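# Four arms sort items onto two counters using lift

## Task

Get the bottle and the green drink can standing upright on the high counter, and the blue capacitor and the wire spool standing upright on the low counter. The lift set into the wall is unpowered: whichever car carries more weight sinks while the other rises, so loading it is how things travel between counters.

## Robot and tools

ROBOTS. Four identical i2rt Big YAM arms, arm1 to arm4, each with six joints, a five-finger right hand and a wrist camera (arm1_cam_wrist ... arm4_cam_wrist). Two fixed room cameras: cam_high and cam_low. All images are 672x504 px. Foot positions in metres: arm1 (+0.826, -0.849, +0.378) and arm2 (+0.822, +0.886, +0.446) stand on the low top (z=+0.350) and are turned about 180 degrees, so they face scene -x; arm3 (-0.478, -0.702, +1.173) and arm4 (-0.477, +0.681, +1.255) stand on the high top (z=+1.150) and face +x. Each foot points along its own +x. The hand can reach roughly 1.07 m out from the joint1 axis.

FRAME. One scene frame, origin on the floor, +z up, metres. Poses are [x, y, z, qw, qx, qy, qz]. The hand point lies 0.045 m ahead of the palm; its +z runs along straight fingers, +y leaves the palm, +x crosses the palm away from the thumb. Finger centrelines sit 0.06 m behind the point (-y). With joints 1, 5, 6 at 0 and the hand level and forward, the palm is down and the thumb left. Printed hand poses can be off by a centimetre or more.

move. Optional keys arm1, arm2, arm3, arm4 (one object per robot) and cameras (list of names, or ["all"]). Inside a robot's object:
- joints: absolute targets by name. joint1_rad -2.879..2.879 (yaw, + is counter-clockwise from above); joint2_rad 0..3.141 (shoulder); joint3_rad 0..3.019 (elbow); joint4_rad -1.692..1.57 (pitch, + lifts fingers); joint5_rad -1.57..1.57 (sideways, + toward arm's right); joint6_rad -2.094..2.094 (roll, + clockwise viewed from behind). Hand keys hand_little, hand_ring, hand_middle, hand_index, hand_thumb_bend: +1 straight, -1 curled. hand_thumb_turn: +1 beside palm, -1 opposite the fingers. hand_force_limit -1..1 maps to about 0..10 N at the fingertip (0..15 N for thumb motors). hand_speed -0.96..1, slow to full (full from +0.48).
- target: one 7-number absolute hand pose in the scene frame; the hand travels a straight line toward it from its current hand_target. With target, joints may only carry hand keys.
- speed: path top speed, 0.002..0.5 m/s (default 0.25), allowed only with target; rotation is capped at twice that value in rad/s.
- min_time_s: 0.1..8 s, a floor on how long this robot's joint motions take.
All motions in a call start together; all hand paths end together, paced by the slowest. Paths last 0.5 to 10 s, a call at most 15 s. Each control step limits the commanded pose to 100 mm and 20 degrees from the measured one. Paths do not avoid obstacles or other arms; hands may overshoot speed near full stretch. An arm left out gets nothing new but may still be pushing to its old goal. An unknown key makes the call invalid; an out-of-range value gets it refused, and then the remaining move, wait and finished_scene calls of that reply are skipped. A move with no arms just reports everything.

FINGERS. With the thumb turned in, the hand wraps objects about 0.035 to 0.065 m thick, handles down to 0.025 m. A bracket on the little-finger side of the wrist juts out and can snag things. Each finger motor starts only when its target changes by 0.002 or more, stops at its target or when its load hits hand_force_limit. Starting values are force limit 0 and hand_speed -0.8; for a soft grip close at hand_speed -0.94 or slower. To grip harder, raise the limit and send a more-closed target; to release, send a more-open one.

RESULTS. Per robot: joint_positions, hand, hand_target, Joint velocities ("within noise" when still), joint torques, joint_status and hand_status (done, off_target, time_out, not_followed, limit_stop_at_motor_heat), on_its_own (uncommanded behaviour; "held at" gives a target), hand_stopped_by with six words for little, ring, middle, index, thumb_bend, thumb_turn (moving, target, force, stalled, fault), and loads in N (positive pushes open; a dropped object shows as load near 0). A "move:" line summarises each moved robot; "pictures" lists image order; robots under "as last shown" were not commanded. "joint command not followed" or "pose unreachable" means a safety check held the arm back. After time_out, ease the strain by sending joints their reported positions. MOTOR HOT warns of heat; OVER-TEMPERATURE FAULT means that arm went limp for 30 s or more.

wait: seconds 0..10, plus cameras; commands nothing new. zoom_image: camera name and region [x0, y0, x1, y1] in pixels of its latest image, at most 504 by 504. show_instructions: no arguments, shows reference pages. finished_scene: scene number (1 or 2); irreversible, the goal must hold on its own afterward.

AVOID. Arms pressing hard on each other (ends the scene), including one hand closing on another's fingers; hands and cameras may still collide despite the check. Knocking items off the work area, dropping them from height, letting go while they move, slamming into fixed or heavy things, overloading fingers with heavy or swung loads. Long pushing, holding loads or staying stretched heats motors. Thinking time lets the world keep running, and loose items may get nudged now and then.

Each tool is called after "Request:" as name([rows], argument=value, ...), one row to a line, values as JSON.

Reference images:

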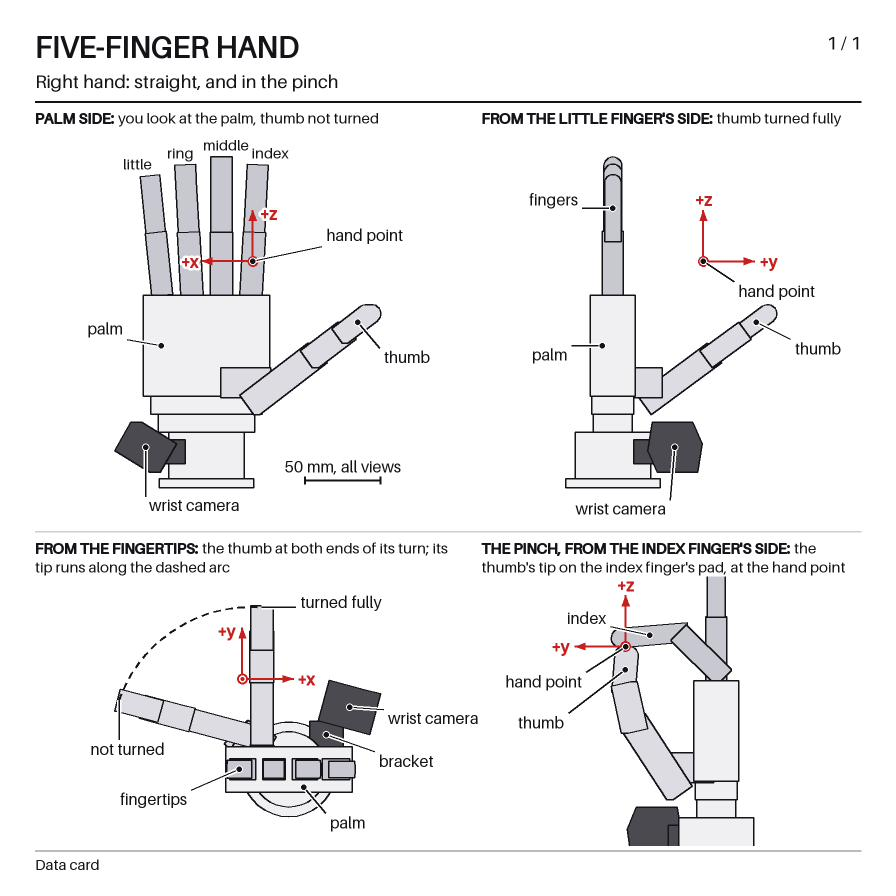

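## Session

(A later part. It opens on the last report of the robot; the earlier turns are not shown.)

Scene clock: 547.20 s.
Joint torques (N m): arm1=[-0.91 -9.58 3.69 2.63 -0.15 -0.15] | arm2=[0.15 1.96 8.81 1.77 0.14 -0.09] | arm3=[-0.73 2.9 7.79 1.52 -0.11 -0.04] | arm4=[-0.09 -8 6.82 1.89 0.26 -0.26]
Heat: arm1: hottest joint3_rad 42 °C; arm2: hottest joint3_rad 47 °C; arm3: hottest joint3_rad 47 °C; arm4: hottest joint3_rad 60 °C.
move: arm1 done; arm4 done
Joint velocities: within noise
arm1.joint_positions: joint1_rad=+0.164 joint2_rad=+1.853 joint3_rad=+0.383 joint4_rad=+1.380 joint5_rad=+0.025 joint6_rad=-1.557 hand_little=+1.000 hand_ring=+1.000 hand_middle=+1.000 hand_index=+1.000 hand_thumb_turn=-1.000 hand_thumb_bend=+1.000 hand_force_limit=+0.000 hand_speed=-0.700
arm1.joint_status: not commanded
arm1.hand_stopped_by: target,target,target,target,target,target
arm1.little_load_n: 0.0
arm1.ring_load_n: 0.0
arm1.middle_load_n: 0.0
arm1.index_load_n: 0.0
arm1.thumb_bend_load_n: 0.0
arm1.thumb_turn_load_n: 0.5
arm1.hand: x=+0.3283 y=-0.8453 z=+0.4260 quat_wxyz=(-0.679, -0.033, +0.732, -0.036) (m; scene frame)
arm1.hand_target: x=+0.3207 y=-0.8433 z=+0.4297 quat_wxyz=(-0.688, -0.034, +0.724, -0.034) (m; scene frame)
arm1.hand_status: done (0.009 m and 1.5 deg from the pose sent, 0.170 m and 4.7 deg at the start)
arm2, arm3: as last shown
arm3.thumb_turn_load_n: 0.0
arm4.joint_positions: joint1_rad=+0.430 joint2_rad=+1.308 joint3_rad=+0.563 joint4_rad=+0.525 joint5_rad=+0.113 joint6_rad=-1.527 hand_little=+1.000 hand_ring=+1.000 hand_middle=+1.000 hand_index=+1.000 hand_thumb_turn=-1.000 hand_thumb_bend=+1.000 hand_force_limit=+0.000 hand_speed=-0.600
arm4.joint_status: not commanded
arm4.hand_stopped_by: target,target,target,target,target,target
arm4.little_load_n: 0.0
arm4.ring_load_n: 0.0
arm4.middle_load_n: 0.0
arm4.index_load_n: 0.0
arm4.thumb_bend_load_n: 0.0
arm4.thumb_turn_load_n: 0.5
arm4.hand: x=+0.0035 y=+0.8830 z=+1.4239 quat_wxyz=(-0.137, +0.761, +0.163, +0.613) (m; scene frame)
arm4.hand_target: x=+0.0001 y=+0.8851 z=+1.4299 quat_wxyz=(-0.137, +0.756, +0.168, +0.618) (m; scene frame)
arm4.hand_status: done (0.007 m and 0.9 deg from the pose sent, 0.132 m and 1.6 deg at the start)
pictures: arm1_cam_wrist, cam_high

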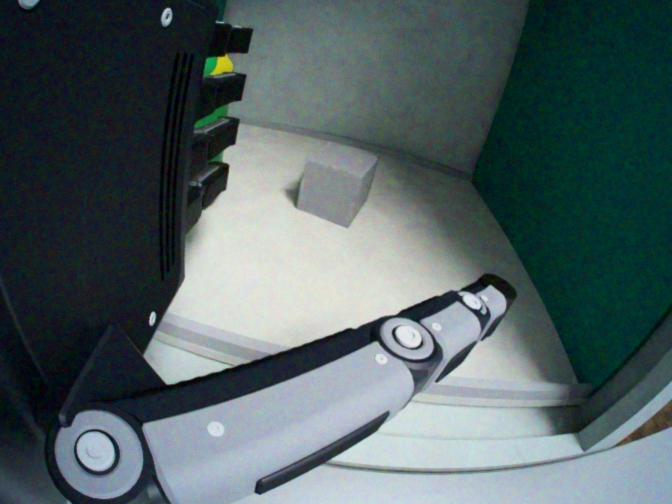

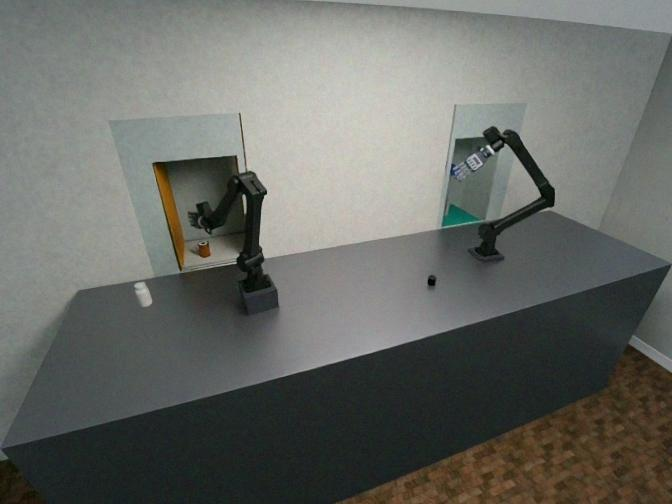

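Request:
move(arm1={"target": [0.252, -0.842, 0.405, -0.6886, 0.0316, 0.7239, 0.0301], "speed": 0.08}, arm4={"target": [-0.18, 0.775, 1.47, -0.115, 0.8269, 0.1833, 0.5189], "speed": 0.15}, cameras=["arm1_cam_wrist"])

Request:
zoom_image(camera="arm1_cam_wrist", region=[200, 60, 520, 340])

Scene clock: 565.07 s.
Joint torques (N m): arm1=[0.21 -12.22 4.52 1.29 0.15 -0.04] | arm2=[0.15 1.96 8.81 1.77 0.14 -0.09] | arm3=[-0.79 2.9 7.77 1.52 -0.11 -0.04] | arm4=[-0.85 1.08 11.07 1.31 0.03 0.01]
Heat: arm1: hottest joint3_rad 41 °C; arm2: hottest joint3_rad 47 °C; arm3: hottest joint3_rad 47 °C; arm4: hottest joint3_rad 59 °C.
move: arm1 off_target; arm4 off_target
Joint velocities: within noise
arm1.joint_positions: joint1_rad=+0.209 joint2_rad=+2.003 joint3_rad=+0.619 joint4_rad=+1.328 joint5_rad=+0.253 joint6_rad=-1.557 hand_little=+1.000 hand_ring=+1.000 hand_middle=+1.000 hand_index=+1.000 hand_thumb_turn=-1.000 hand_thumb_bend=+1.000 hand_force_limit=+0.000 hand_speed=-0.700
arm1.joint_status: not commanded
arm1.hand_stopped_by: target,target,target,target,target,target
arm1.little_load_n: 0.0
arm1.ring_load_n: 0.0
arm1.middle_load_n: 0.0
arm1.index_load_n: 0.0
arm1.thumb_bend_load_n: 0.0
arm1.thumb_turn_load_n: 0.5
arm1.hand: x=+0.2579 y=-0.8374 z=+0.4124 quat_wxyz=(-0.693, +0.030, +0.720, +0.029) (m; scene frame)
arm1.hand_target: x=+0.2519 y=-0.8434 z=+0.4050 quat_wxyz=(-0.689, +0.029, +0.724, +0.027) (m; scene frame)
arm1.hand_status: off_target (0.011 m and 0.7 deg from the pose sent, 0.079 m and 10.7 deg at the start)
arm2, arm3: as last shown
arm4.joint_positions: joint1_rad=+0.430 joint2_rad=+0.426 joint3_rad=+0.429 joint4_rad=-0.484 joint5_rad=+0.099 joint6_rad=-1.527 hand_little=+1.000 hand_ring=+1.000 hand_middle=+1.000 hand_index=+1.000 hand_thumb_turn=-1.000 hand_thumb_bend=+1.000 hand_force_limit=+0.000 hand_speed=-0.600
arm4.joint_status: not commanded
arm4.hand_stopped_by: target,target,target,target,target,target
arm4.little_load_n: 0.0
arm4.ring_load_n: 0.0
arm4.middle_load_n: 0.0
arm4.index_load_n: 0.0
arm4.thumb_bend_load_n: 0.0
arm4.thumb_turn_load_n: 0.5
arm4.hand: x=-0.1801 y=+0.7741 z=+1.4571 quat_wxyz=(-0.107, +0.831, +0.191, +0.511) (m; scene frame)
arm4.hand_target: x=-0.1803 y=+0.7746 z=+1.4700 quat_wxyz=(-0.115, +0.827, +0.183, +0.519) (m; scene frame)
arm4.hand_status: off_target (0.013 m and 1.6 deg from the pose sent, 0.218 m and 13.7 deg at the start)
pictures: arm1_cam_wrist

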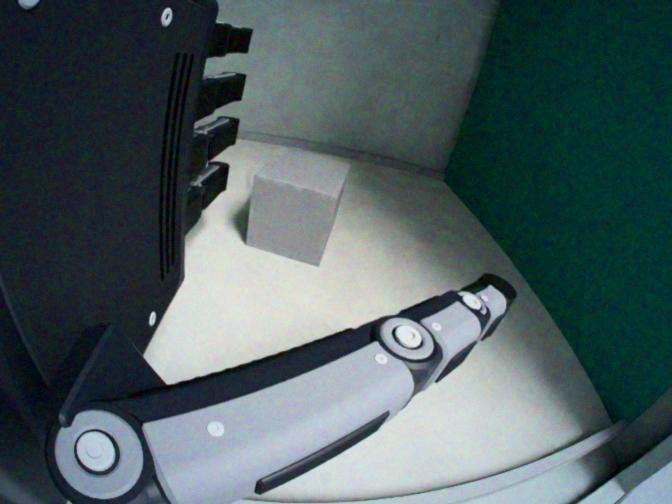

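Scaled by 1.575 from the camera's 672x504 image, which has a finer 960x720 frame.

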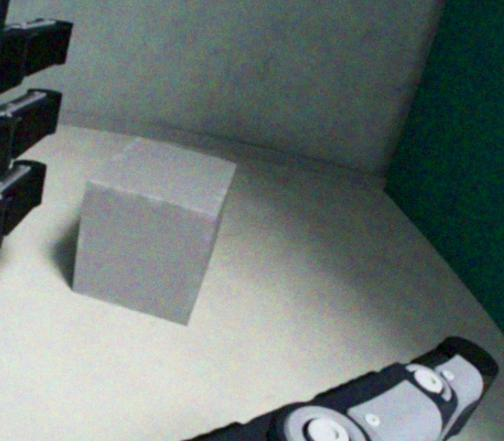

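Request:
move(arm1={"target": [0.195, -0.84, 0.386, -0.6879, 0.0506, 0.7228, 0.0481], "speed": 0.05}, cameras=["arm1_cam_wrist"])

Scene clock: 580.73 s.
Joint torques (N m): arm1=[-0.38 -14.27 5.19 1.22 0.16 -0.01] | arm2=[0.15 1.9 8.8 1.78 0.14 -0.1] | arm3=[-0.73 2.9 7.79 1.52 -0.11 -0.04] | arm4=[-1.03 1.32 11.11 1.35 0.04 -0.01]
Heat: arm1: hottest joint3_rad 40 °C; arm2: hottest joint3_rad 47 °C; arm3: hottest joint3_rad 47 °C; arm4: hottest joint3_rad 60 °C.
move: arm1 off_target
Joint velocities: within noise
arm1.joint_positions: joint1_rad=+0.209 joint2_rad=+2.110 joint3_rad=+0.803 joint4_rad=+1.251 joint5_rad=+0.307 joint6_rad=-1.557 hand_little=+1.000 hand_ring=+1.000 hand_middle=+1.000 hand_index=+1.000 hand_thumb_turn=-1.000 hand_thumb_bend=+1.000 hand_force_limit=+0.000 hand_speed=-0.700
arm1.joint_status: not commanded
arm1.hand_stopped_by: target,target,target,target,target,target
arm1.little_load_n: 0.5
arm1.ring_load_n: -0.5
arm1.middle_load_n: 0.0
arm1.index_load_n: 0.0
arm1.thumb_bend_load_n: 0.0
arm1.thumb_turn_load_n: 0.0
arm1.hand: x=+0.2018 y=-0.8376 z=+0.3948 quat_wxyz=(-0.692, +0.049, +0.718, +0.049) (m; scene frame)
arm1.hand_target: x=+0.1954 y=-0.8399 z=+0.3864 quat_wxyz=(-0.688, +0.051, +0.722, +0.048) (m; scene frame)
arm1.hand_status: off_target (0.011 m and 0.7 deg from the pose sent, 0.068 m and 3.2 deg at the start)
arm2, arm3, arm4: as last shown
arm2.middle_load_n: -0.5
pictures: arm1_cam_wrist

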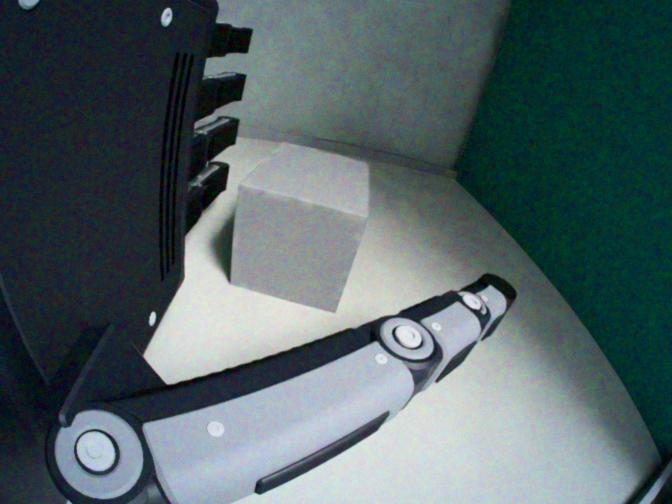

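Request:
move(arm1={"target": [0.150, -0.832, 0.381, -0.6879, 0.0506, 0.7228, 0.0481], "speed": 0.05}, cameras=["arm1_cam_wrist"])

Scene clock: 587.83 s.
Joint torques (N m): arm1=[-1.44 -15.79 6.04 1.24 -0.13 -0.04] | arm2=[0.21 1.96 8.8 1.77 0.15 -0.09] | arm3=[-0.73 2.9 7.77 1.52 -0.11 -0.04] | arm4=[-0.91 1.14 11.06 1.28 0.04 -0.01]
Heat: arm1: hottest joint3_rad 40 °C; arm2: hottest joint3_rad 47 °C; arm3: hottest joint3_rad 47 °C; arm4: hottest joint3_rad 61 °C.
move: arm1 off_target
Joint velocities: within noise
arm1.joint_positions: joint1_rad=+0.191 joint2_rad=+2.163 joint3_rad=+0.931 joint4_rad=+1.175 joint5_rad=+0.283 joint6_rad=-1.557 hand_little=+1.000 hand_ring=+1.000 hand_middle=+1.000 hand_index=+1.000 hand_thumb_turn=-1.000 hand_thumb_bend=+1.000 hand_force_limit=+0.000 hand_speed=-0.700
arm1.joint_status: not commanded
arm1.hand_stopped_by: target,target,target,target,target,target
arm1.little_load_n: 0.0
arm1.ring_load_n: 0.0
arm1.middle_load_n: 0.0
arm1.index_load_n: 0.0
arm1.thumb_bend_load_n: 0.0
arm1.thumb_turn_load_n: 0.5
arm1.hand: x=+0.1580 y=-0.8368 z=+0.3897 quat_wxyz=(-0.692, +0.047, +0.719, +0.046) (m; scene frame)
arm1.hand_target: x=+0.1504 y=-0.8324 z=+0.3812 quat_wxyz=(-0.688, +0.050, +0.723, +0.047) (m; scene frame)
arm1.hand_status: off_target (0.013 m and 0.7 deg from the pose sent, 0.054 m and 0.7 deg at the start)
arm2, arm3, arm4: as last shown
arm2.middle_load_n: 0.0
pictures: arm1_cam_wrist

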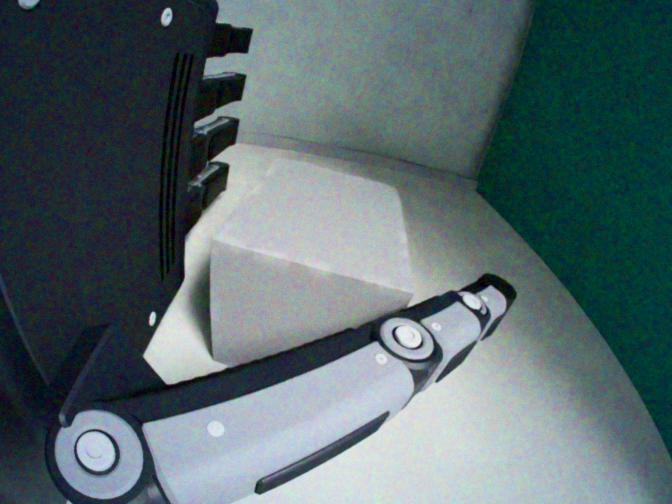

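Request:
move(arm1={"joints": {"hand_index": 0.5, "hand_thumb_bend": 0.68, "hand_speed": -0.8}})

Request:
move(arm1={"joints": {"hand_index": -1, "hand_thumb_bend": -1, "hand_force_limit": 0.0, "hand_speed": -0.92}}, cameras=["arm1_cam_wrist"])

Scene clock: 595.67 s.
Joint torques (N m): arm1=[-1.67 -15.44 5.97 1.28 -0.14 -0.04] | arm2=[0.09 1.9 8.81 1.78 0.15 -0.09] | arm3=[-0.73 2.84 7.77 1.52 -0.11 -0.04] | arm4=[-0.85 1.2 11 1.26 0.03 -0.01]
Heat: arm1: hottest joint3_rad 40 °C; arm2: hottest joint3_rad 47 °C; arm3: hottest joint3_rad 47 °C; arm4: hottest joint3_rad 61 °C.
move: arm1 done
Joint velocities: within noise
arm1.joint_positions: joint1_rad=+0.191 joint2_rad=+2.164 joint3_rad=+0.931 joint4_rad=+1.175 joint5_rad=+0.290 joint6_rad=-1.557 hand_little=+1.000 hand_ring=+1.000 hand_middle=+1.000 hand_index=+0.500 hand_thumb_turn=-1.000 hand_thumb_bend=+0.680 hand_force_limit=+0.000 hand_speed=-0.800
arm1.joint_status: all done
arm1.hand_stopped_by: target,target,target,target,target,target
arm1.little_load_n: 0.0
arm1.ring_load_n: 0.0
arm1.middle_load_n: 0.0
arm1.index_load_n: 0.0
arm1.thumb_bend_load_n: 0.5
arm1.thumb_turn_load_n: 0.0
arm1.hand: x=+0.1585 y=-0.8354 z=+0.3896 quat_wxyz=(-0.691, +0.050, +0.719, +0.049) (m; scene frame)
arm1.hand_target: x=+0.1510 y=-0.8311 z=+0.3813 quat_wxyz=(-0.688, +0.053, +0.722, +0.050) (m; scene frame)
arm1.hand_status: not commanded
arm2, arm3, arm4: as last shown
arm2.thumb_turn_load_n: 0.5
arm4.thumb_turn_load_n: 0.0
pictures: none

Scene clock: 602.63 s.
Joint torques (N m): arm1=[-1.38 -15.62 5.81 1.25 -0.1 -0.04] | arm2=[0.15 1.96 8.81 1.78 0.15 -0.09] | arm3=[-0.73 2.9 7.77 1.52 -0.11 -0.04] | arm4=[-1.26 1.08 11.06 1.26 0.04 0.02]
Heat: arm1: hottest joint3_rad 40 °C; arm2: hottest joint3_rad 47 °C; arm3: hottest joint3_rad 47 °C; arm4: hottest joint3_rad 62 °C.
move: arm1 off_target
Joint velocities: within noise
arm1.joint_positions: joint1_rad=+0.190 joint2_rad=+2.164 joint3_rad=+0.934 joint4_rad=+1.175 joint5_rad=+0.287 joint6_rad=-1.557 hand_little=+1.000 hand_ring=+1.000 hand_middle=+1.000 hand_index=+0.330 hand_thumb_turn=-1.000 hand_thumb_bend=+0.570 hand_force_limit=+0.000 hand_speed=-0.920
arm1.joint_status: hand_index off_target (ended at +0.330, target -1.000); hand_thumb_bend off_target (ended at +0.570, target -1.000); the others done
arm1.hand_stopped_by: target,target,target,force,force,target
arm1.little_load_n: 0.0
arm1.ring_load_n: 0.0
arm1.middle_load_n: 0.5
arm1.index_load_n: 6.5
arm1.thumb_bend_load_n: 7.5
arm1.thumb_turn_load_n: 1.0
arm1.hand: x=+0.1574 y=-0.8356 z=+0.3902 quat_wxyz=(-0.692, +0.049, +0.718, +0.048) (m; scene frame)
arm1.hand_target: x=+0.1509 y=-0.8313 z=+0.3813 quat_wxyz=(-0.688, +0.052, +0.722, +0.049) (m; scene frame)
arm1.hand_status: not commanded
arm2, arm3, arm4: as last shown
arm2.thumb_turn_load_n: 0.0
arm4.thumb_turn_load_n: 0.5
pictures: arm1_cam_wrist

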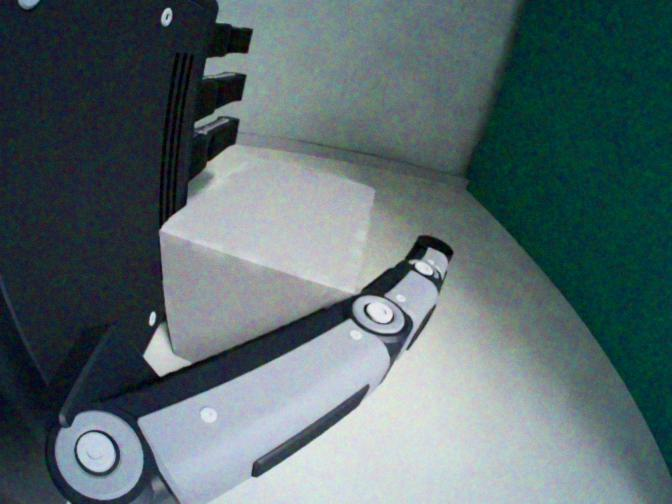

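Request:
move(arm1={"joints": {"hand_index": -0.98, "hand_thumb_bend": -0.98, "hand_force_limit": 0.3, "hand_speed": -0.94}}, arm4={"joints": {"joint1_rad": 1.5}, "min_time_s": 3})

Request:
move(arm1={"target": [0.165, -0.834, 0.405, -0.6879, 0.0506, 0.7228, 0.0481], "speed": 0.05}, cameras=["arm1_cam_wrist","cam_low","cam_high"])

Scene clock: 612.00 s.
Joint torques (N m): arm1=[-1.44 -15.56 5.81 1.25 -0.1 -0.04] | arm2=[0.15 1.96 8.8 1.77 0.14 -0.09] | arm3=[-0.73 2.9 7.77 1.51 -0.11 -0.04] | arm4=[-0.03 1.03 11.02 1.29 0.1 0.01]
Heat: arm1: hottest joint3_rad 41 °C; arm2: hottest joint3_rad 47 °C; arm3: hottest joint3_rad 47 °C; arm4: hottest joint3_rad 62 °C.
move: arm1 off_target; arm4 done
Joint velocities: within noise
arm1.joint_positions: joint1_rad=+0.190 joint2_rad=+2.164 joint3_rad=+0.934 joint4_rad=+1.175 joint5_rad=+0.287 joint6_rad=-1.557 hand_little=+1.000 hand_ring=+1.000 hand_middle=+1.000 hand_index=+0.327 hand_thumb_turn=-1.000 hand_thumb_bend=+0.560 hand_force_limit=+0.300 hand_speed=-0.940
arm1.joint_status: hand_index off_target (ended at +0.327, target -0.980); hand_thumb_bend off_target (ended at +0.560, target -0.980); the others done
arm1.hand_stopped_by: target,target,target,force,force,target
arm1.little_load_n: 0.0
arm1.ring_load_n: 0.0
arm1.middle_load_n: 0.0
arm1.index_load_n: 7.0
arm1.thumb_bend_load_n: 9.5
arm1.thumb_turn_load_n: 1.0
arm1.hand: x=+0.1574 y=-0.8356 z=+0.3902 quat_wxyz=(-0.692, +0.049, +0.718, +0.048) (m; scene frame)
arm1.hand_target: x=+0.1509 y=-0.8313 z=+0.3813 quat_wxyz=(-0.688, +0.052, +0.722, +0.049) (m; scene frame)
arm1.hand_status: not commanded
arm2, arm3: as last shown
arm3.thumb_turn_load_n: 0.5
arm4.joint_positions: joint1_rad=+1.493 joint2_rad=+0.426 joint3_rad=+0.429 joint4_rad=-0.484 joint5_rad=+0.096 joint6_rad=-1.527 hand_little=+1.000 hand_ring=+1.000 hand_middle=+1.000 hand_index=+1.000 hand_thumb_turn=-1.000 hand_thumb_bend=+1.000 hand_force_limit=+0.000 hand_speed=-0.600
arm4.joint_status: all done
arm4.hand_stopped_by: target,target,target,target,target,target
arm4.little_load_n: 0.0
arm4.ring_load_n: 0.0
arm4.middle_load_n: 0.0
arm4.index_load_n: 0.0
arm4.thumb_bend_load_n: 0.0
arm4.thumb_turn_load_n: 0.5
arm4.hand: x=-0.4147 y=+0.9889 z=+1.4530 quat_wxyz=(-0.348, +0.621, +0.589, +0.382) (m; scene frame)
arm4.hand_target: x=-0.4179 y=+0.9897 z=+1.4659 quat_wxyz=(-0.360, +0.620, +0.583, +0.383) (m; scene frame)
arm4.hand_status: not commanded
pictures: none

Scene clock: 613.23 s.
Joint torques (N m): arm1=[-0.73 -17.85 3.56 1.24 0.05 -0.05] | arm2=[0.15 1.96 8.8 1.77 0.14 -0.09] | arm3=[-0.73 2.9 7.79 1.52 -0.11 -0.04] | arm4=[0.03 0.91 11 1.32 0.11 0]
Heat: arm1: hottest joint3_rad 41 °C; arm2: hottest joint3_rad 47 °C; arm3: hottest joint3_rad 47 °C; arm4: hottest joint3_rad 63 °C.
move: arm1 done
Joint velocities: within noise
arm1.joint_positions: joint1_rad=+0.190 joint2_rad=+2.115 joint3_rad=+0.910 joint4_rad=+1.150 joint5_rad=+0.283 joint6_rad=-1.555 hand_little=+1.000 hand_ring=+1.000 hand_middle=+1.000 hand_index=+0.326 hand_thumb_turn=-1.000 hand_thumb_bend=+0.558 hand_force_limit=+0.300 hand_speed=-0.940
arm1.joint_status: not commanded
arm1.hand_stopped_by: target,target,target,force,force,target
arm1.little_load_n: 0.0
arm1.ring_load_n: 0.0
arm1.middle_load_n: 0.0
arm1.index_load_n: 0.0
arm1.thumb_bend_load_n: 0.0
arm1.thumb_turn_load_n: 0.0
arm1.hand: x=+0.1618 y=-0.8358 z=+0.4064 quat_wxyz=(-0.693, +0.048, +0.718, +0.046) (m; scene frame)
arm1.hand_target: x=+0.1647 y=-0.8348 z=+0.4048 quat_wxyz=(-0.688, +0.049, +0.723, +0.047) (m; scene frame)
arm1.hand_status: done (0.004 m and 0.8 deg from the pose sent, 0.017 m and 0.7 deg at the start)
arm2.joint_positions: joint1_rad=+0.884 joint2_rad=+0.588 joint3_rad=+1.331 joint4_rad=-1.541 joint5_rad=-0.003 joint6_rad=-1.197 hand_little=+1.000 hand_ring=+1.000 hand_middle=+1.000 hand_index=+1.000 hand_thumb_turn=-1.000 hand_thumb_bend=+1.000 hand_force_limit=+0.000 hand_speed=+0.000
arm2.joint_status: not commanded
arm2.hand_stopped_by: target,target,target,target,target,target
arm2.little_load_n: 0.0
arm2.ring_load_n: 0.0
arm2.middle_load_n: 0.0
arm2.index_load_n: 0.0
arm2.thumb_bend_load_n: 0.0
arm2.thumb_turn_load_n: 0.0
arm2.hand: x=+0.6830 y=+0.7683 z=+0.8745 quat_wxyz=(+0.298, +0.260, -0.889, +0.231) (m; scene frame)
arm2.hand_target: x=+0.6833 y=+0.7687 z=+0.8823 quat_wxyz=(+0.305, +0.259, -0.885, +0.236) (m; scene frame)
arm2.hand_status: not commanded
arm3.joint_positions: joint1_rad=+1.172 joint2_rad=+0.623 joint3_rad=+1.454 joint4_rad=-1.542 joint5_rad=-0.004 joint6_rad=-1.197 hand_little=+1.000 hand_ring=+1.000 hand_middle=+1.000 hand_index=+1.000 hand_thumb_turn=-1.000 hand_thumb_bend=+1.000 hand_force_limit=+0.000 hand_speed=+0.000
arm3.joint_status: not commanded
arm3.hand_stopped_by: target,target,target,target,target,target
arm3.little_load_n: 0.0
arm3.ring_load_n: 0.0
arm3.middle_load_n: 0.0
arm3.index_load_n: 0.0
arm3.thumb_bend_load_n: 0.0
arm3.thumb_turn_load_n: 0.0
arm3.hand: x=-0.3546 y=-0.5587 z=+1.6469 quat_wxyz=(-0.288, +0.847, +0.332, +0.300) (m; scene frame)
arm3.hand_target: x=-0.3549 y=-0.5594 z=+1.6557 quat_wxyz=(-0.295, +0.842, +0.330, +0.308) (m; scene frame)
arm3.hand_status: not commanded
arm4: as last shown
arm4.index_load_n: -0.5
pictures: arm1_cam_wrist, cam_high, cam_low

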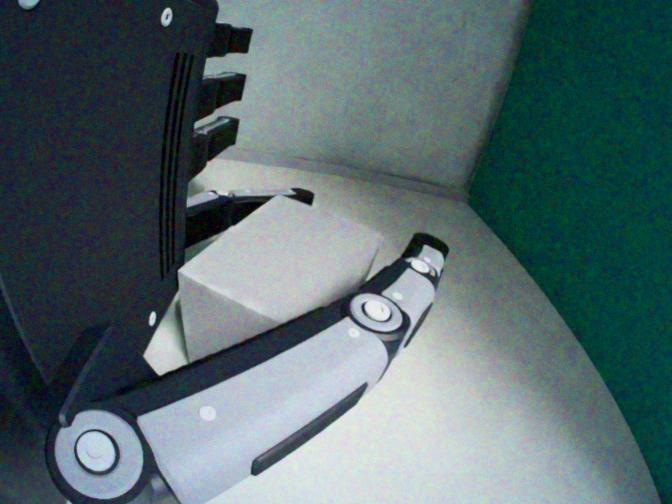

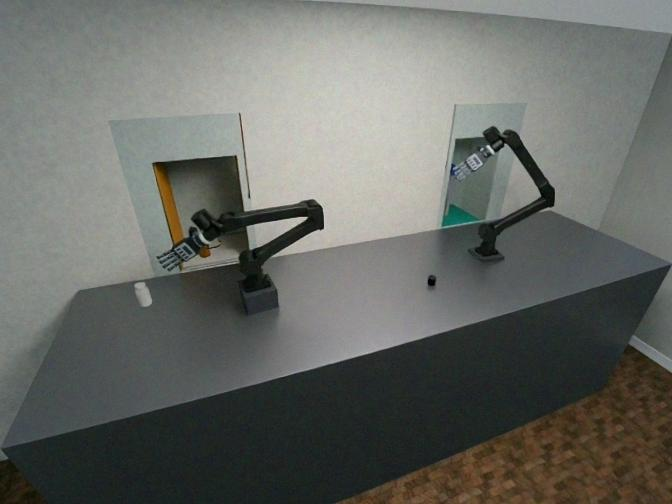

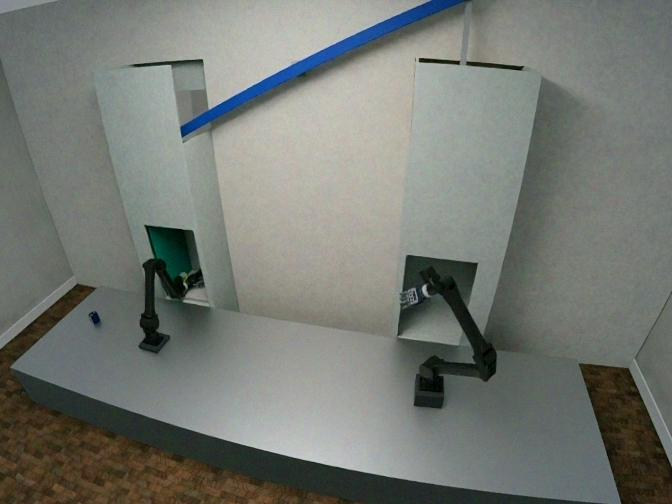

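Request:
move(arm1={"joints": {"hand_index": 1, "hand_thumb_bend": 0.85, "hand_speed": -0.7}})

Request:
move(arm1={"target": [0.160, -0.831, 0.375, -0.6854, 0.0757, 0.7206, 0.0720], "speed": 0.04}, cameras=["arm1_cam_wrist"])

Scene clock: 646.00 s.
Joint torques (N m): arm1=[-0.79 -17.79 3.59 1.24 0.05 -0.05] | arm2=[0.15 1.96 8.8 1.77 0.15 -0.09] | arm3=[-0.67 2.9 7.79 1.52 -0.11 -0.04] | arm4=[-0.26 1.14 11.12 1.25 0.11 0]
Heat: arm1: hottest joint3_rad 39 °C; arm2: hottest joint3_rad 48 °C; arm3: hottest joint3_rad 48 °C; arm4: hottest joint3_rad 64 °C.
move: arm1 done
Joint velocities: within noise
arm1.joint_positions: joint1_rad=+0.190 joint2_rad=+2.115 joint3_rad=+0.910 joint4_rad=+1.150 joint5_rad=+0.283 joint6_rad=-1.555 hand_little=+1.000 hand_ring=+1.000 hand_middle=+1.000 hand_index=+1.000 hand_thumb_turn=-1.000 hand_thumb_bend=+0.850 hand_force_limit=+0.300 hand_speed=-0.700
arm1.joint_status: all done
arm1.hand_stopped_by: target,target,target,target,target,target
arm1.little_load_n: 0.0
arm1.ring_load_n: 0.0
arm1.middle_load_n: 0.0
arm1.index_load_n: 0.0
arm1.thumb_bend_load_n: 0.0
arm1.thumb_turn_load_n: 0.5
arm1.hand: x=+0.1618 y=-0.8358 z=+0.4064 quat_wxyz=(-0.693, +0.048, +0.718, +0.046) (m; scene frame)
arm1.hand_target: x=+0.1647 y=-0.8348 z=+0.4048 quat_wxyz=(-0.688, +0.049, +0.723, +0.047) (m; scene frame)
arm1.hand_status: not commanded
arm2, arm3, arm4: as last shown
arm2.index_load_n: -0.5
arm4.index_load_n: 0.0
arm4.thumb_bend_load_n: -0.5
arm4.thumb_turn_load_n: 0.0
pictures: none

Scene clock: 647.47 s.
Joint torques (N m): arm1=[-0.26 -14.92 5.93 2.24 0.22 0] | arm2=[0.15 1.9 8.81 1.77 0.14 -0.1] | arm3=[-0.73 2.9 7.77 1.52 -0.11 -0.04] | arm4=[-0.03 1.08 11.03 1.33 0.1 -0.01]
Heat: arm1: hottest joint3_rad 39 °C; arm2: hottest joint3_rad 48 °C; arm3: hottest joint3_rad 48 °C; arm4: hottest joint3_rad 64 °C.
move: arm1 off_target
Joint velocities: within noise
arm1.joint_positions: joint1_rad=+0.200 joint2_rad=+2.169 joint3_rad=+0.930 joint4_rad=+1.159 joint5_rad=+0.367 joint6_rad=-1.554 hand_little=+1.000 hand_ring=+1.000 hand_middle=+1.000 hand_index=+1.000 hand_thumb_turn=-1.000 hand_thumb_bend=+0.850 hand_force_limit=+0.300 hand_speed=-0.700
arm1.joint_status: not commanded
arm1.hand_stopped_by: target,target,target,target,target,target
arm1.little_load_n: 0.0
arm1.ring_load_n: 0.0
arm1.middle_load_n: 0.0
arm1.index_load_n: 0.0
arm1.thumb_bend_load_n: 0.0
arm1.thumb_turn_load_n: 0.0
arm1.hand: x=+0.1676 y=-0.8276 z=+0.3820 quat_wxyz=(-0.682, +0.072, +0.724, +0.075) (m; scene frame)
arm1.hand_target: x=+0.1605 y=-0.8311 z=+0.3748 quat_wxyz=(-0.685, +0.076, +0.721, +0.071) (m; scene frame)
arm1.hand_status: off_target (0.011 m and 0.8 deg from the pose sent, 0.032 m and 4.4 deg at the start)
arm2, arm3, arm4: as last shown
arm2.index_load_n: 0.0
arm4.thumb_bend_load_n: 0.0
pictures: arm1_cam_wrist

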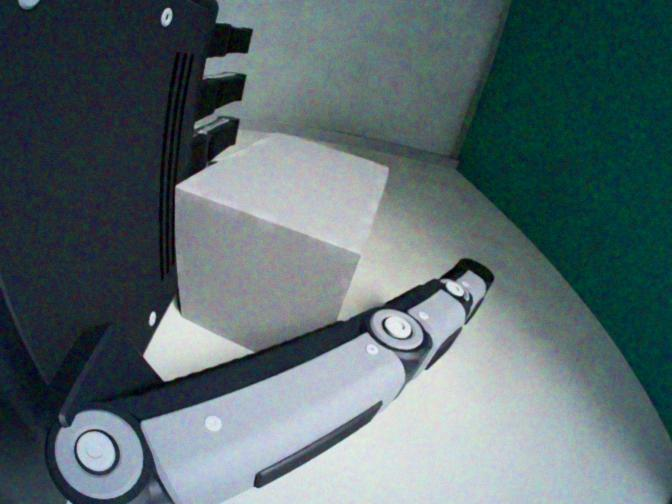

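Request:
move(arm1={"joints": {"hand_index": 0.5, "hand_thumb_bend": 0.66, "hand_speed": -0.85}})

Request:
move(arm1={"joints": {"hand_index": -1, "hand_thumb_bend": -1, "hand_force_limit": 0.0, "hand_speed": -0.92}})

Request:
move(arm1={"joints": {"hand_index": -0.98, "hand_thumb_bend": -0.98, "hand_force_limit": 0.7, "hand_speed": -0.95}}, cameras=["arm1_cam_wrist"])

Scene clock: 653.13 s.
Joint torques (N m): arm1=[-0.38 -15.27 5.53 2.25 0.23 -0.01] | arm2=[0.15 1.9 8.83 1.78 0.14 -0.09] | arm3=[-0.73 2.9 7.77 1.52 -0.11 -0.04] | arm4=[-0.09 1.08 11.03 1.37 0.11 0]
Heat: arm1: hottest joint3_rad 39 °C; arm2: hottest joint3_rad 48 °C; arm3: hottest joint3_rad 48 °C; arm4: hottest joint3_rad 64 °C.
move: arm1 done
Joint velocities: within noise
arm1.joint_positions: joint1_rad=+0.202 joint2_rad=+2.174 joint3_rad=+0.935 joint4_rad=+1.159 joint5_rad=+0.367 joint6_rad=-1.554 hand_little=+1.000 hand_ring=+1.000 hand_middle=+1.000 hand_index=+0.500 hand_thumb_turn=-1.000 hand_thumb_bend=+0.660 hand_force_limit=+0.300 hand_speed=-0.850
arm1.joint_status: all done
arm1.hand_stopped_by: target,target,target,target,target,target
arm1.little_load_n: 0.0
arm1.ring_load_n: 0.0
arm1.middle_load_n: 0.0
arm1.index_load_n: 0.5
arm1.thumb_bend_load_n: 0.0
arm1.thumb_turn_load_n: 0.0
arm1.hand: x=+0.1658 y=-0.8288 z=+0.3812 quat_wxyz=(-0.682, +0.071, +0.724, +0.074) (m; scene frame)
arm1.hand_target: x=+0.1605 y=-0.8310 z=+0.3749 quat_wxyz=(-0.685, +0.076, +0.721, +0.072) (m; scene frame)
arm1.hand_status: not commanded
arm2, arm3, arm4: as last shown
arm2.thumb_turn_load_n: 0.5
arm4.thumb_turn_load_n: 0.5
pictures: none

Scene clock: 660.00 s.
Joint torques (N m): arm1=[-0.79 -15.5 5.24 2.14 0.18 -0.04] | arm2=[0.15 1.9 8.81 1.78 0.14 -0.09] | arm3=[-0.73 2.9 7.77 1.52 -0.11 -0.04] | arm4=[0.03 1.03 11.03 1.29 0.1 -0.02]
Heat: arm1: hottest joint3_rad 39 °C; arm2: hottest joint3_rad 48 °C; arm3: hottest joint3_rad 48 °C; arm4: hottest joint3_rad 65 °C.
move: arm1 off_target
Joint velocities: within noise
arm1.joint_positions: joint1_rad=+0.206 joint2_rad=+2.176 joint3_rad=+0.939 joint4_rad=+1.162 joint5_rad=+0.368 joint6_rad=-1.558 hand_little=+1.000 hand_ring=+1.000 hand_middle=+1.000 hand_index=+0.293 hand_thumb_turn=-1.000 hand_thumb_bend=+0.392 hand_force_limit=+0.000 hand_speed=-0.920
arm1.joint_status: hand_index off_target (ended at +0.293, target -1.000); hand_thumb_bend off_target (ended at +0.392, target -1.000); the others done
arm1.hand_stopped_by: target,target,target,force,force,target
arm1.little_load_n: 0.0
arm1.ring_load_n: 0.0
arm1.middle_load_n: 0.0
arm1.index_load_n: 4.5
arm1.thumb_bend_load_n: 7.5
arm1.thumb_turn_load_n: 1.0
arm1.hand: x=+0.1643 y=-0.8317 z=+0.3825 quat_wxyz=(-0.684, +0.069, +0.722, +0.074) (m; scene frame)
arm1.hand_target: x=+0.1604 y=-0.8308 z=+0.3756 quat_wxyz=(-0.685, +0.073, +0.721, +0.074) (m; scene frame)
arm1.hand_status: not commanded
arm2, arm3, arm4: as last shown
arm2.thumb_turn_load_n: 0.0
arm4.thumb_turn_load_n: 0.0
pictures: none

Scene clock: 660.63 s.
Joint torques (N m): arm1=[-0.85 -15.44 5.24 2.14 0.18 -0.04] | arm2=[0.15 1.96 8.8 1.77 0.15 -0.09] | arm3=[-0.73 2.84 7.77 1.51 -0.11 -0.04] | arm4=[-0.09 1.26 11.02 1.16 0.09 -0.01]
Heat: arm1: hottest joint3_rad 40 °C; arm2: hottest joint3_rad 48 °C; arm3: hottest joint3_rad 48 °C; arm4: hottest joint3_rad 65 °C.
move: arm1 off_target
Joint velocities: within noise
arm1.joint_positions: joint1_rad=+0.206 joint2_rad=+2.176 joint3_rad=+0.939 joint4_rad=+1.162 joint5_rad=+0.368 joint6_rad=-1.558 hand_little=+1.000 hand_ring=+1.000 hand_middle=+1.000 hand_index=+0.281 hand_thumb_turn=-1.000 hand_thumb_bend=+0.382 hand_force_limit=+0.700 hand_speed=-0.950
arm1.joint_status: hand_index off_target (ended at +0.281, target -0.980); hand_thumb_bend off_target (ended at +0.382, target -0.980); the others done
arm1.hand_stopped_by: target,target,target,force,force,target
arm1.little_load_n: 0.0
arm1.ring_load_n: 0.0
arm1.middle_load_n: 0.0
arm1.index_load_n: 9.5
arm1.thumb_bend_load_n: 12.0
arm1.thumb_turn_load_n: 0.5
arm1.hand: x=+0.1643 y=-0.8317 z=+0.3825 quat_wxyz=(-0.684, +0.069, +0.722, +0.074) (m; scene frame)
arm1.hand_target: x=+0.1604 y=-0.8308 z=+0.3756 quat_wxyz=(-0.685, +0.073, +0.721, +0.074) (m; scene frame)
arm1.hand_status: not commanded
arm2, arm3, arm4: as last shown
arm4.thumb_turn_load_n: 0.5
pictures: arm1_cam_wrist

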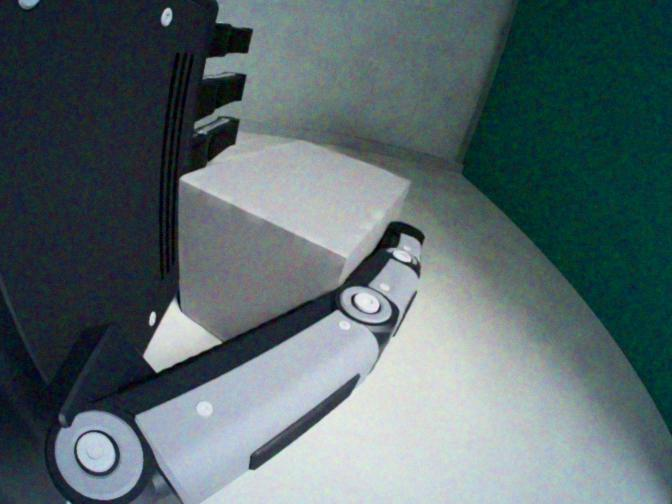

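Request:
move(arm1={"target": [0.23, -0.833, 0.380, -0.6854, 0.0757, 0.7206, 0.0720], "speed": 0.04}, cameras=["arm1_cam_wrist","cam_low"])

Scene clock: 665.83 s.
Joint torques (N m): arm1=[0.15 -16.21 1.65 2.21 0.52 0] | arm2=[0.15 1.96 8.8 1.77 0.14 -0.09] | arm3=[-0.79 2.9 7.77 1.52 -0.11 -0.04] | arm4=[0.03 1.14 11.1 1.39 0.08 0]
Heat: arm1: hottest joint3_rad 39 °C; arm2: hottest joint3_rad 48 °C; arm3: hottest joint3_rad 48 °C; arm4: hottest joint3_rad 65 °C.
move: arm1 done
Joint velocities: within noise
arm1.joint_positions: joint1_rad=+0.227 joint2_rad=+2.134 joint3_rad=+0.775 joint4_rad=+1.290 joint5_rad=+0.390 joint6_rad=-1.546 hand_little=+1.000 hand_ring=+1.000 hand_middle=+1.000 hand_index=+0.281 hand_thumb_turn=-1.000 hand_thumb_bend=+0.382 hand_force_limit=+0.700 hand_speed=-0.950
arm1.joint_status: not commanded
arm1.hand_stopped_by: target,target,target,force,force,target
arm1.little_load_n: 0.0
arm1.ring_load_n: 0.0
arm1.middle_load_n: 0.0
arm1.index_load_n: 10.5
arm1.thumb_bend_load_n: 12.0
arm1.thumb_turn_load_n: 1.0
arm1.hand: x=+0.2217 y=-0.8316 z=+0.3806 quat_wxyz=(-0.686, +0.074, +0.720, +0.070) (m; scene frame)
arm1.hand_target: x=+0.2298 y=-0.8333 z=+0.3798 quat_wxyz=(-0.686, +0.078, +0.720, +0.069) (m; scene frame)
arm1.hand_status: done (0.008 m and 0.3 deg from the pose sent, 0.066 m and 0.8 deg at the start)
arm2, arm3, arm4: as last shown
arm3.ring_load_n: 0.5
arm4.little_load_n: -0.5
arm4.thumb_turn_load_n: 0.0
pictures: arm1_cam_wrist, cam_low

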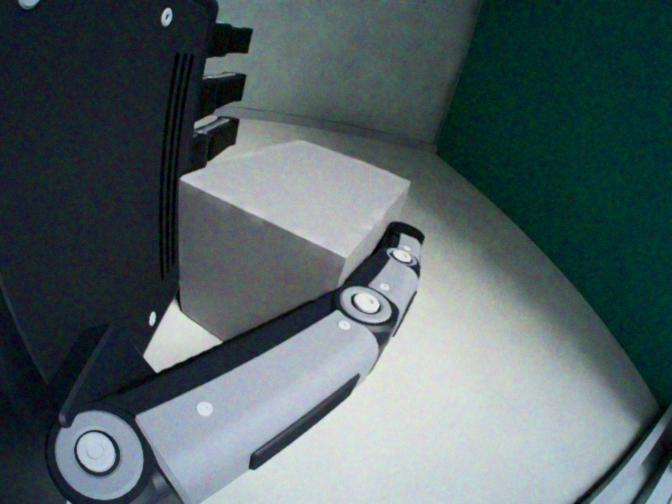

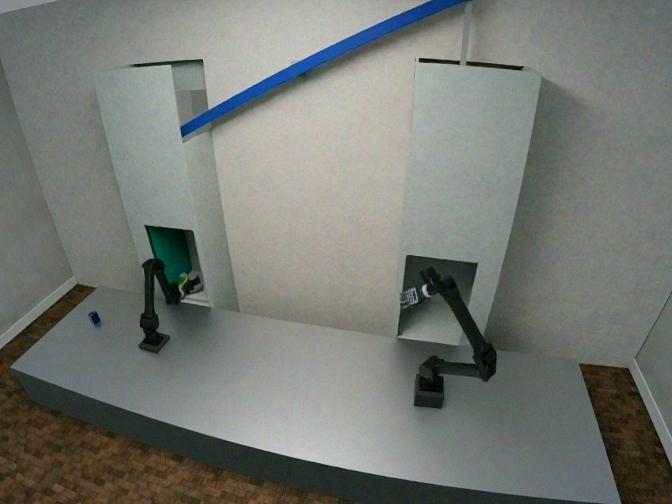

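Request:
move(arm1={"target": [0.285, -0.835, 0.384, -0.6854, 0.0757, 0.7206, 0.0720], "speed": 0.06}, cameras=["arm1_cam_wrist"])

Request:
move(arm1={"target": [0.47, -0.85, 0.405, -0.6854, 0.0757, 0.7206, 0.0720], "speed": 0.25}, cameras=["arm1_cam_wrist","cam_low","cam_high"])

Scene clock: 674.27 s.
Joint torques (N m): arm1=[0.15 -14.86 1.1 2.47 0.44 -0.04] | arm2=[0.09 1.96 8.8 1.78 0.14 -0.09] | arm3=[-0.73 2.9 7.77 1.52 -0.11 -0.04] | arm4=[-0.03 1.08 11.08 1.29 0.11 0]
Heat: arm1: hottest joint3_rad 39 °C; arm2: hottest joint3_rad 48 °C; arm3: hottest joint3_rad 48 °C; arm4: hottest joint3_rad 65 °C.
move: arm1 done
Joint velocities: within noise
arm1.joint_positions: joint1_rad=+0.260 joint2_rad=+2.096 joint3_rad=+0.619 joint4_rad=+1.390 joint5_rad=+0.425 joint6_rad=-1.545 hand_little=+1.000 hand_ring=+1.000 hand_middle=+1.000 hand_index=+0.281 hand_thumb_turn=-1.000 hand_thumb_bend=+0.382 hand_force_limit=+0.700 hand_speed=-0.950
arm1.joint_status: not commanded
arm1.hand_stopped_by: target,target,target,force,force,target
arm1.little_load_n: 0.0
arm1.ring_load_n: 0.0
arm1.middle_load_n: 0.0
arm1.index_load_n: 10.5
arm1.thumb_bend_load_n: 12.0
arm1.thumb_turn_load_n: 1.5
arm1.hand: x=+0.2795 y=-0.8327 z=+0.3789 quat_wxyz=(-0.680, +0.073, +0.725, +0.073) (m; scene frame)
arm1.hand_target: x=+0.2849 y=-0.8350 z=+0.3834 quat_wxyz=(-0.685, +0.076, +0.721, +0.071) (m; scene frame)
arm1.hand_status: done (0.008 m and 0.9 deg from the pose sent, 0.063 m and 0.3 deg at the start)
arm2, arm3: as last shown
arm3.ring_load_n: 0.0
arm4.joint_positions: joint1_rad=+1.493 joint2_rad=+0.426 joint3_rad=+0.429 joint4_rad=-0.484 joint5_rad=+0.096 joint6_rad=-1.527 hand_little=+1.000 hand_ring=+1.000 hand_middle=+1.000 hand_index=+1.000 hand_thumb_turn=-1.000 hand_thumb_bend=+1.000 hand_force_limit=+0.000 hand_speed=-0.600
arm4.joint_status: not commanded
arm4.hand_stopped_by: target,target,target,target,target,target
arm4.little_load_n: 0.0
arm4.ring_load_n: 0.0
arm4.middle_load_n: 0.0
arm4.index_load_n: 0.0
arm4.thumb_bend_load_n: 0.0
arm4.thumb_turn_load_n: 0.5
arm4.hand: x=-0.4147 y=+0.9889 z=+1.4530 quat_wxyz=(-0.348, +0.621, +0.589, +0.382) (m; scene frame)
arm4.hand_target: x=-0.4179 y=+0.9897 z=+1.4659 quat_wxyz=(-0.360, +0.620, +0.583, +0.383) (m; scene frame)
arm4.hand_status: not commanded
pictures: arm1_cam_wrist

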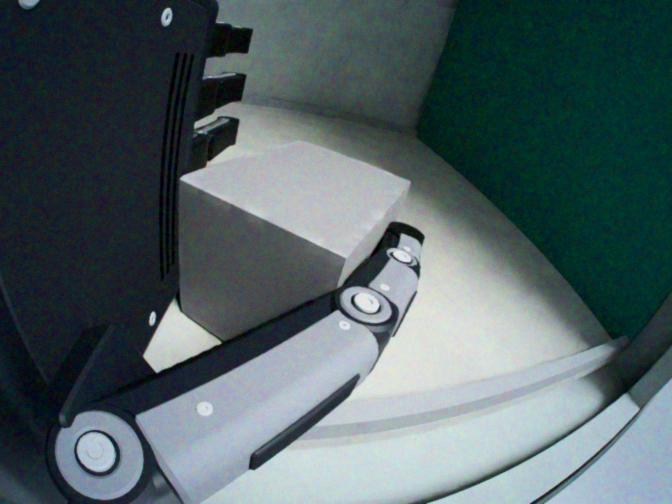

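Scene clock: 675.93 s.
Joint torques (N m): arm1=[0.21 -9.88 -0.27 1.84 0.28 -0.07] | arm2=[0.21 1.96 8.8 1.78 0.14 -0.09] | arm3=[-0.79 2.84 7.77 1.52 -0.11 -0.04] | arm4=[-0.21 1.14 11.03 1.33 0.1 0]
Heat: arm1: hottest joint3_rad 39 °C; arm2: hottest joint3_rad 48 °C; arm3: hottest joint3_rad 48 °C; arm4: hottest joint3_rad 65 °C.
move: arm1 off_target
Joint velocities: within noise
arm1.joint_positions: joint1_rad=+0.534 joint2_rad=+1.917 joint3_rad=+0.152 joint4_rad=+1.574 joint5_rad=+0.720 joint6_rad=-1.454 hand_little=+1.000 hand_ring=+1.000 hand_middle=+1.000 hand_index=+0.281 hand_thumb_turn=-1.000 hand_thumb_bend=+0.380 hand_force_limit=+0.700 hand_speed=-0.950
arm1.joint_status: not commanded
arm1.hand_stopped_by: target,target,target,force,force,target
arm1.little_load_n: 0.0
arm1.ring_load_n: 0.0
arm1.middle_load_n: 0.0
arm1.index_load_n: 2.0
arm1.thumb_bend_load_n: 1.5
arm1.thumb_turn_load_n: 1.5
arm1.hand: x=+0.4693 y=-0.8471 z=+0.4010 quat_wxyz=(-0.656, +0.085, +0.746, +0.080) (m; scene frame)
arm1.hand_target: x=+0.4697 y=-0.8500 z=+0.4059 quat_wxyz=(-0.661, +0.086, +0.742, +0.075) (m; scene frame)
arm1.hand_status: off_target (0.005 m and 4.7 deg from the pose sent, 0.193 m and 0.9 deg at the start; a joint's target at an end of its range on 37 of 50 steps)
arm2.joint_positions: joint1_rad=+0.884 joint2_rad=+0.588 joint3_rad=+1.331 joint4_rad=-1.541 joint5_rad=-0.003 joint6_rad=-1.197 hand_little=+1.000 hand_ring=+1.000 hand_middle=+1.000 hand_index=+1.000 hand_thumb_turn=-1.000 hand_thumb_bend=+1.000 hand_force_limit=+0.000 hand_speed=+0.000
arm2.joint_status: not commanded
arm2.hand_stopped_by: target,target,target,target,target,target
arm2.little_load_n: 0.0
arm2.ring_load_n: 0.0
arm2.middle_load_n: 0.0
arm2.index_load_n: 0.0
arm2.thumb_bend_load_n: 0.0
arm2.thumb_turn_load_n: 0.5
arm2.hand: x=+0.6830 y=+0.7683 z=+0.8745 quat_wxyz=(+0.298, +0.260, -0.889, +0.231) (m; scene frame)
arm2.hand_target: x=+0.6833 y=+0.7687 z=+0.8823 quat_wxyz=(+0.305, +0.259, -0.885, +0.236) (m; scene frame)
arm2.hand_status: not commanded
arm3.joint_positions: joint1_rad=+1.172 joint2_rad=+0.623 joint3_rad=+1.454 joint4_rad=-1.542 joint5_rad=-0.004 joint6_rad=-1.197 hand_little=+1.000 hand_ring=+1.000 hand_middle=+1.000 hand_index=+1.000 hand_thumb_turn=-1.000 hand_thumb_bend=+1.000 hand_force_limit=+0.000 hand_speed=+0.000
arm3.joint_status: not commanded
arm3.hand_stopped_by: target,target,target,target,target,target
arm3.little_load_n: 0.0
arm3.ring_load_n: 0.0
arm3.middle_load_n: 0.0
arm3.index_load_n: 0.0
arm3.thumb_bend_load_n: -0.5
arm3.thumb_turn_load_n: 0.5
arm3.hand: x=-0.3546 y=-0.5587 z=+1.6469 quat_wxyz=(-0.288, +0.847, +0.332, +0.300) (m; scene frame)
arm3.hand_target: x=-0.3549 y=-0.5594 z=+1.6557 quat_wxyz=(-0.295, +0.842, +0.330, +0.308) (m; scene frame)
arm3.hand_status: not commanded
arm4: as last shown
pictures: arm1_cam_wrist, cam_high, cam_low

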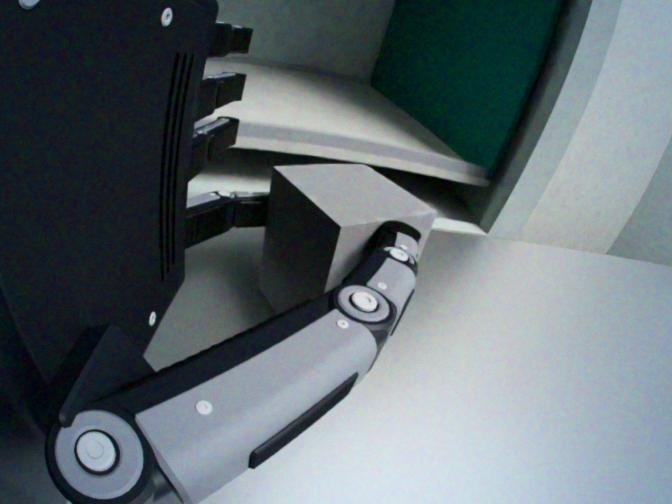

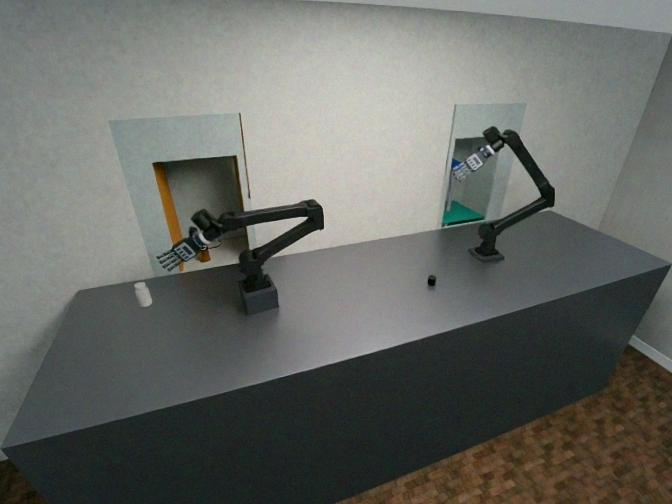

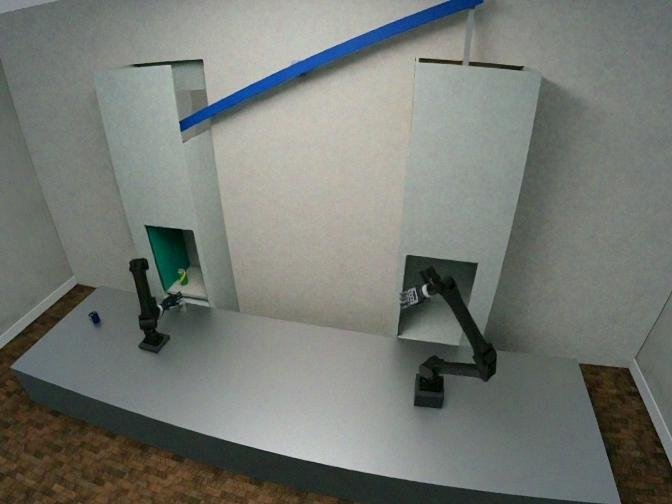

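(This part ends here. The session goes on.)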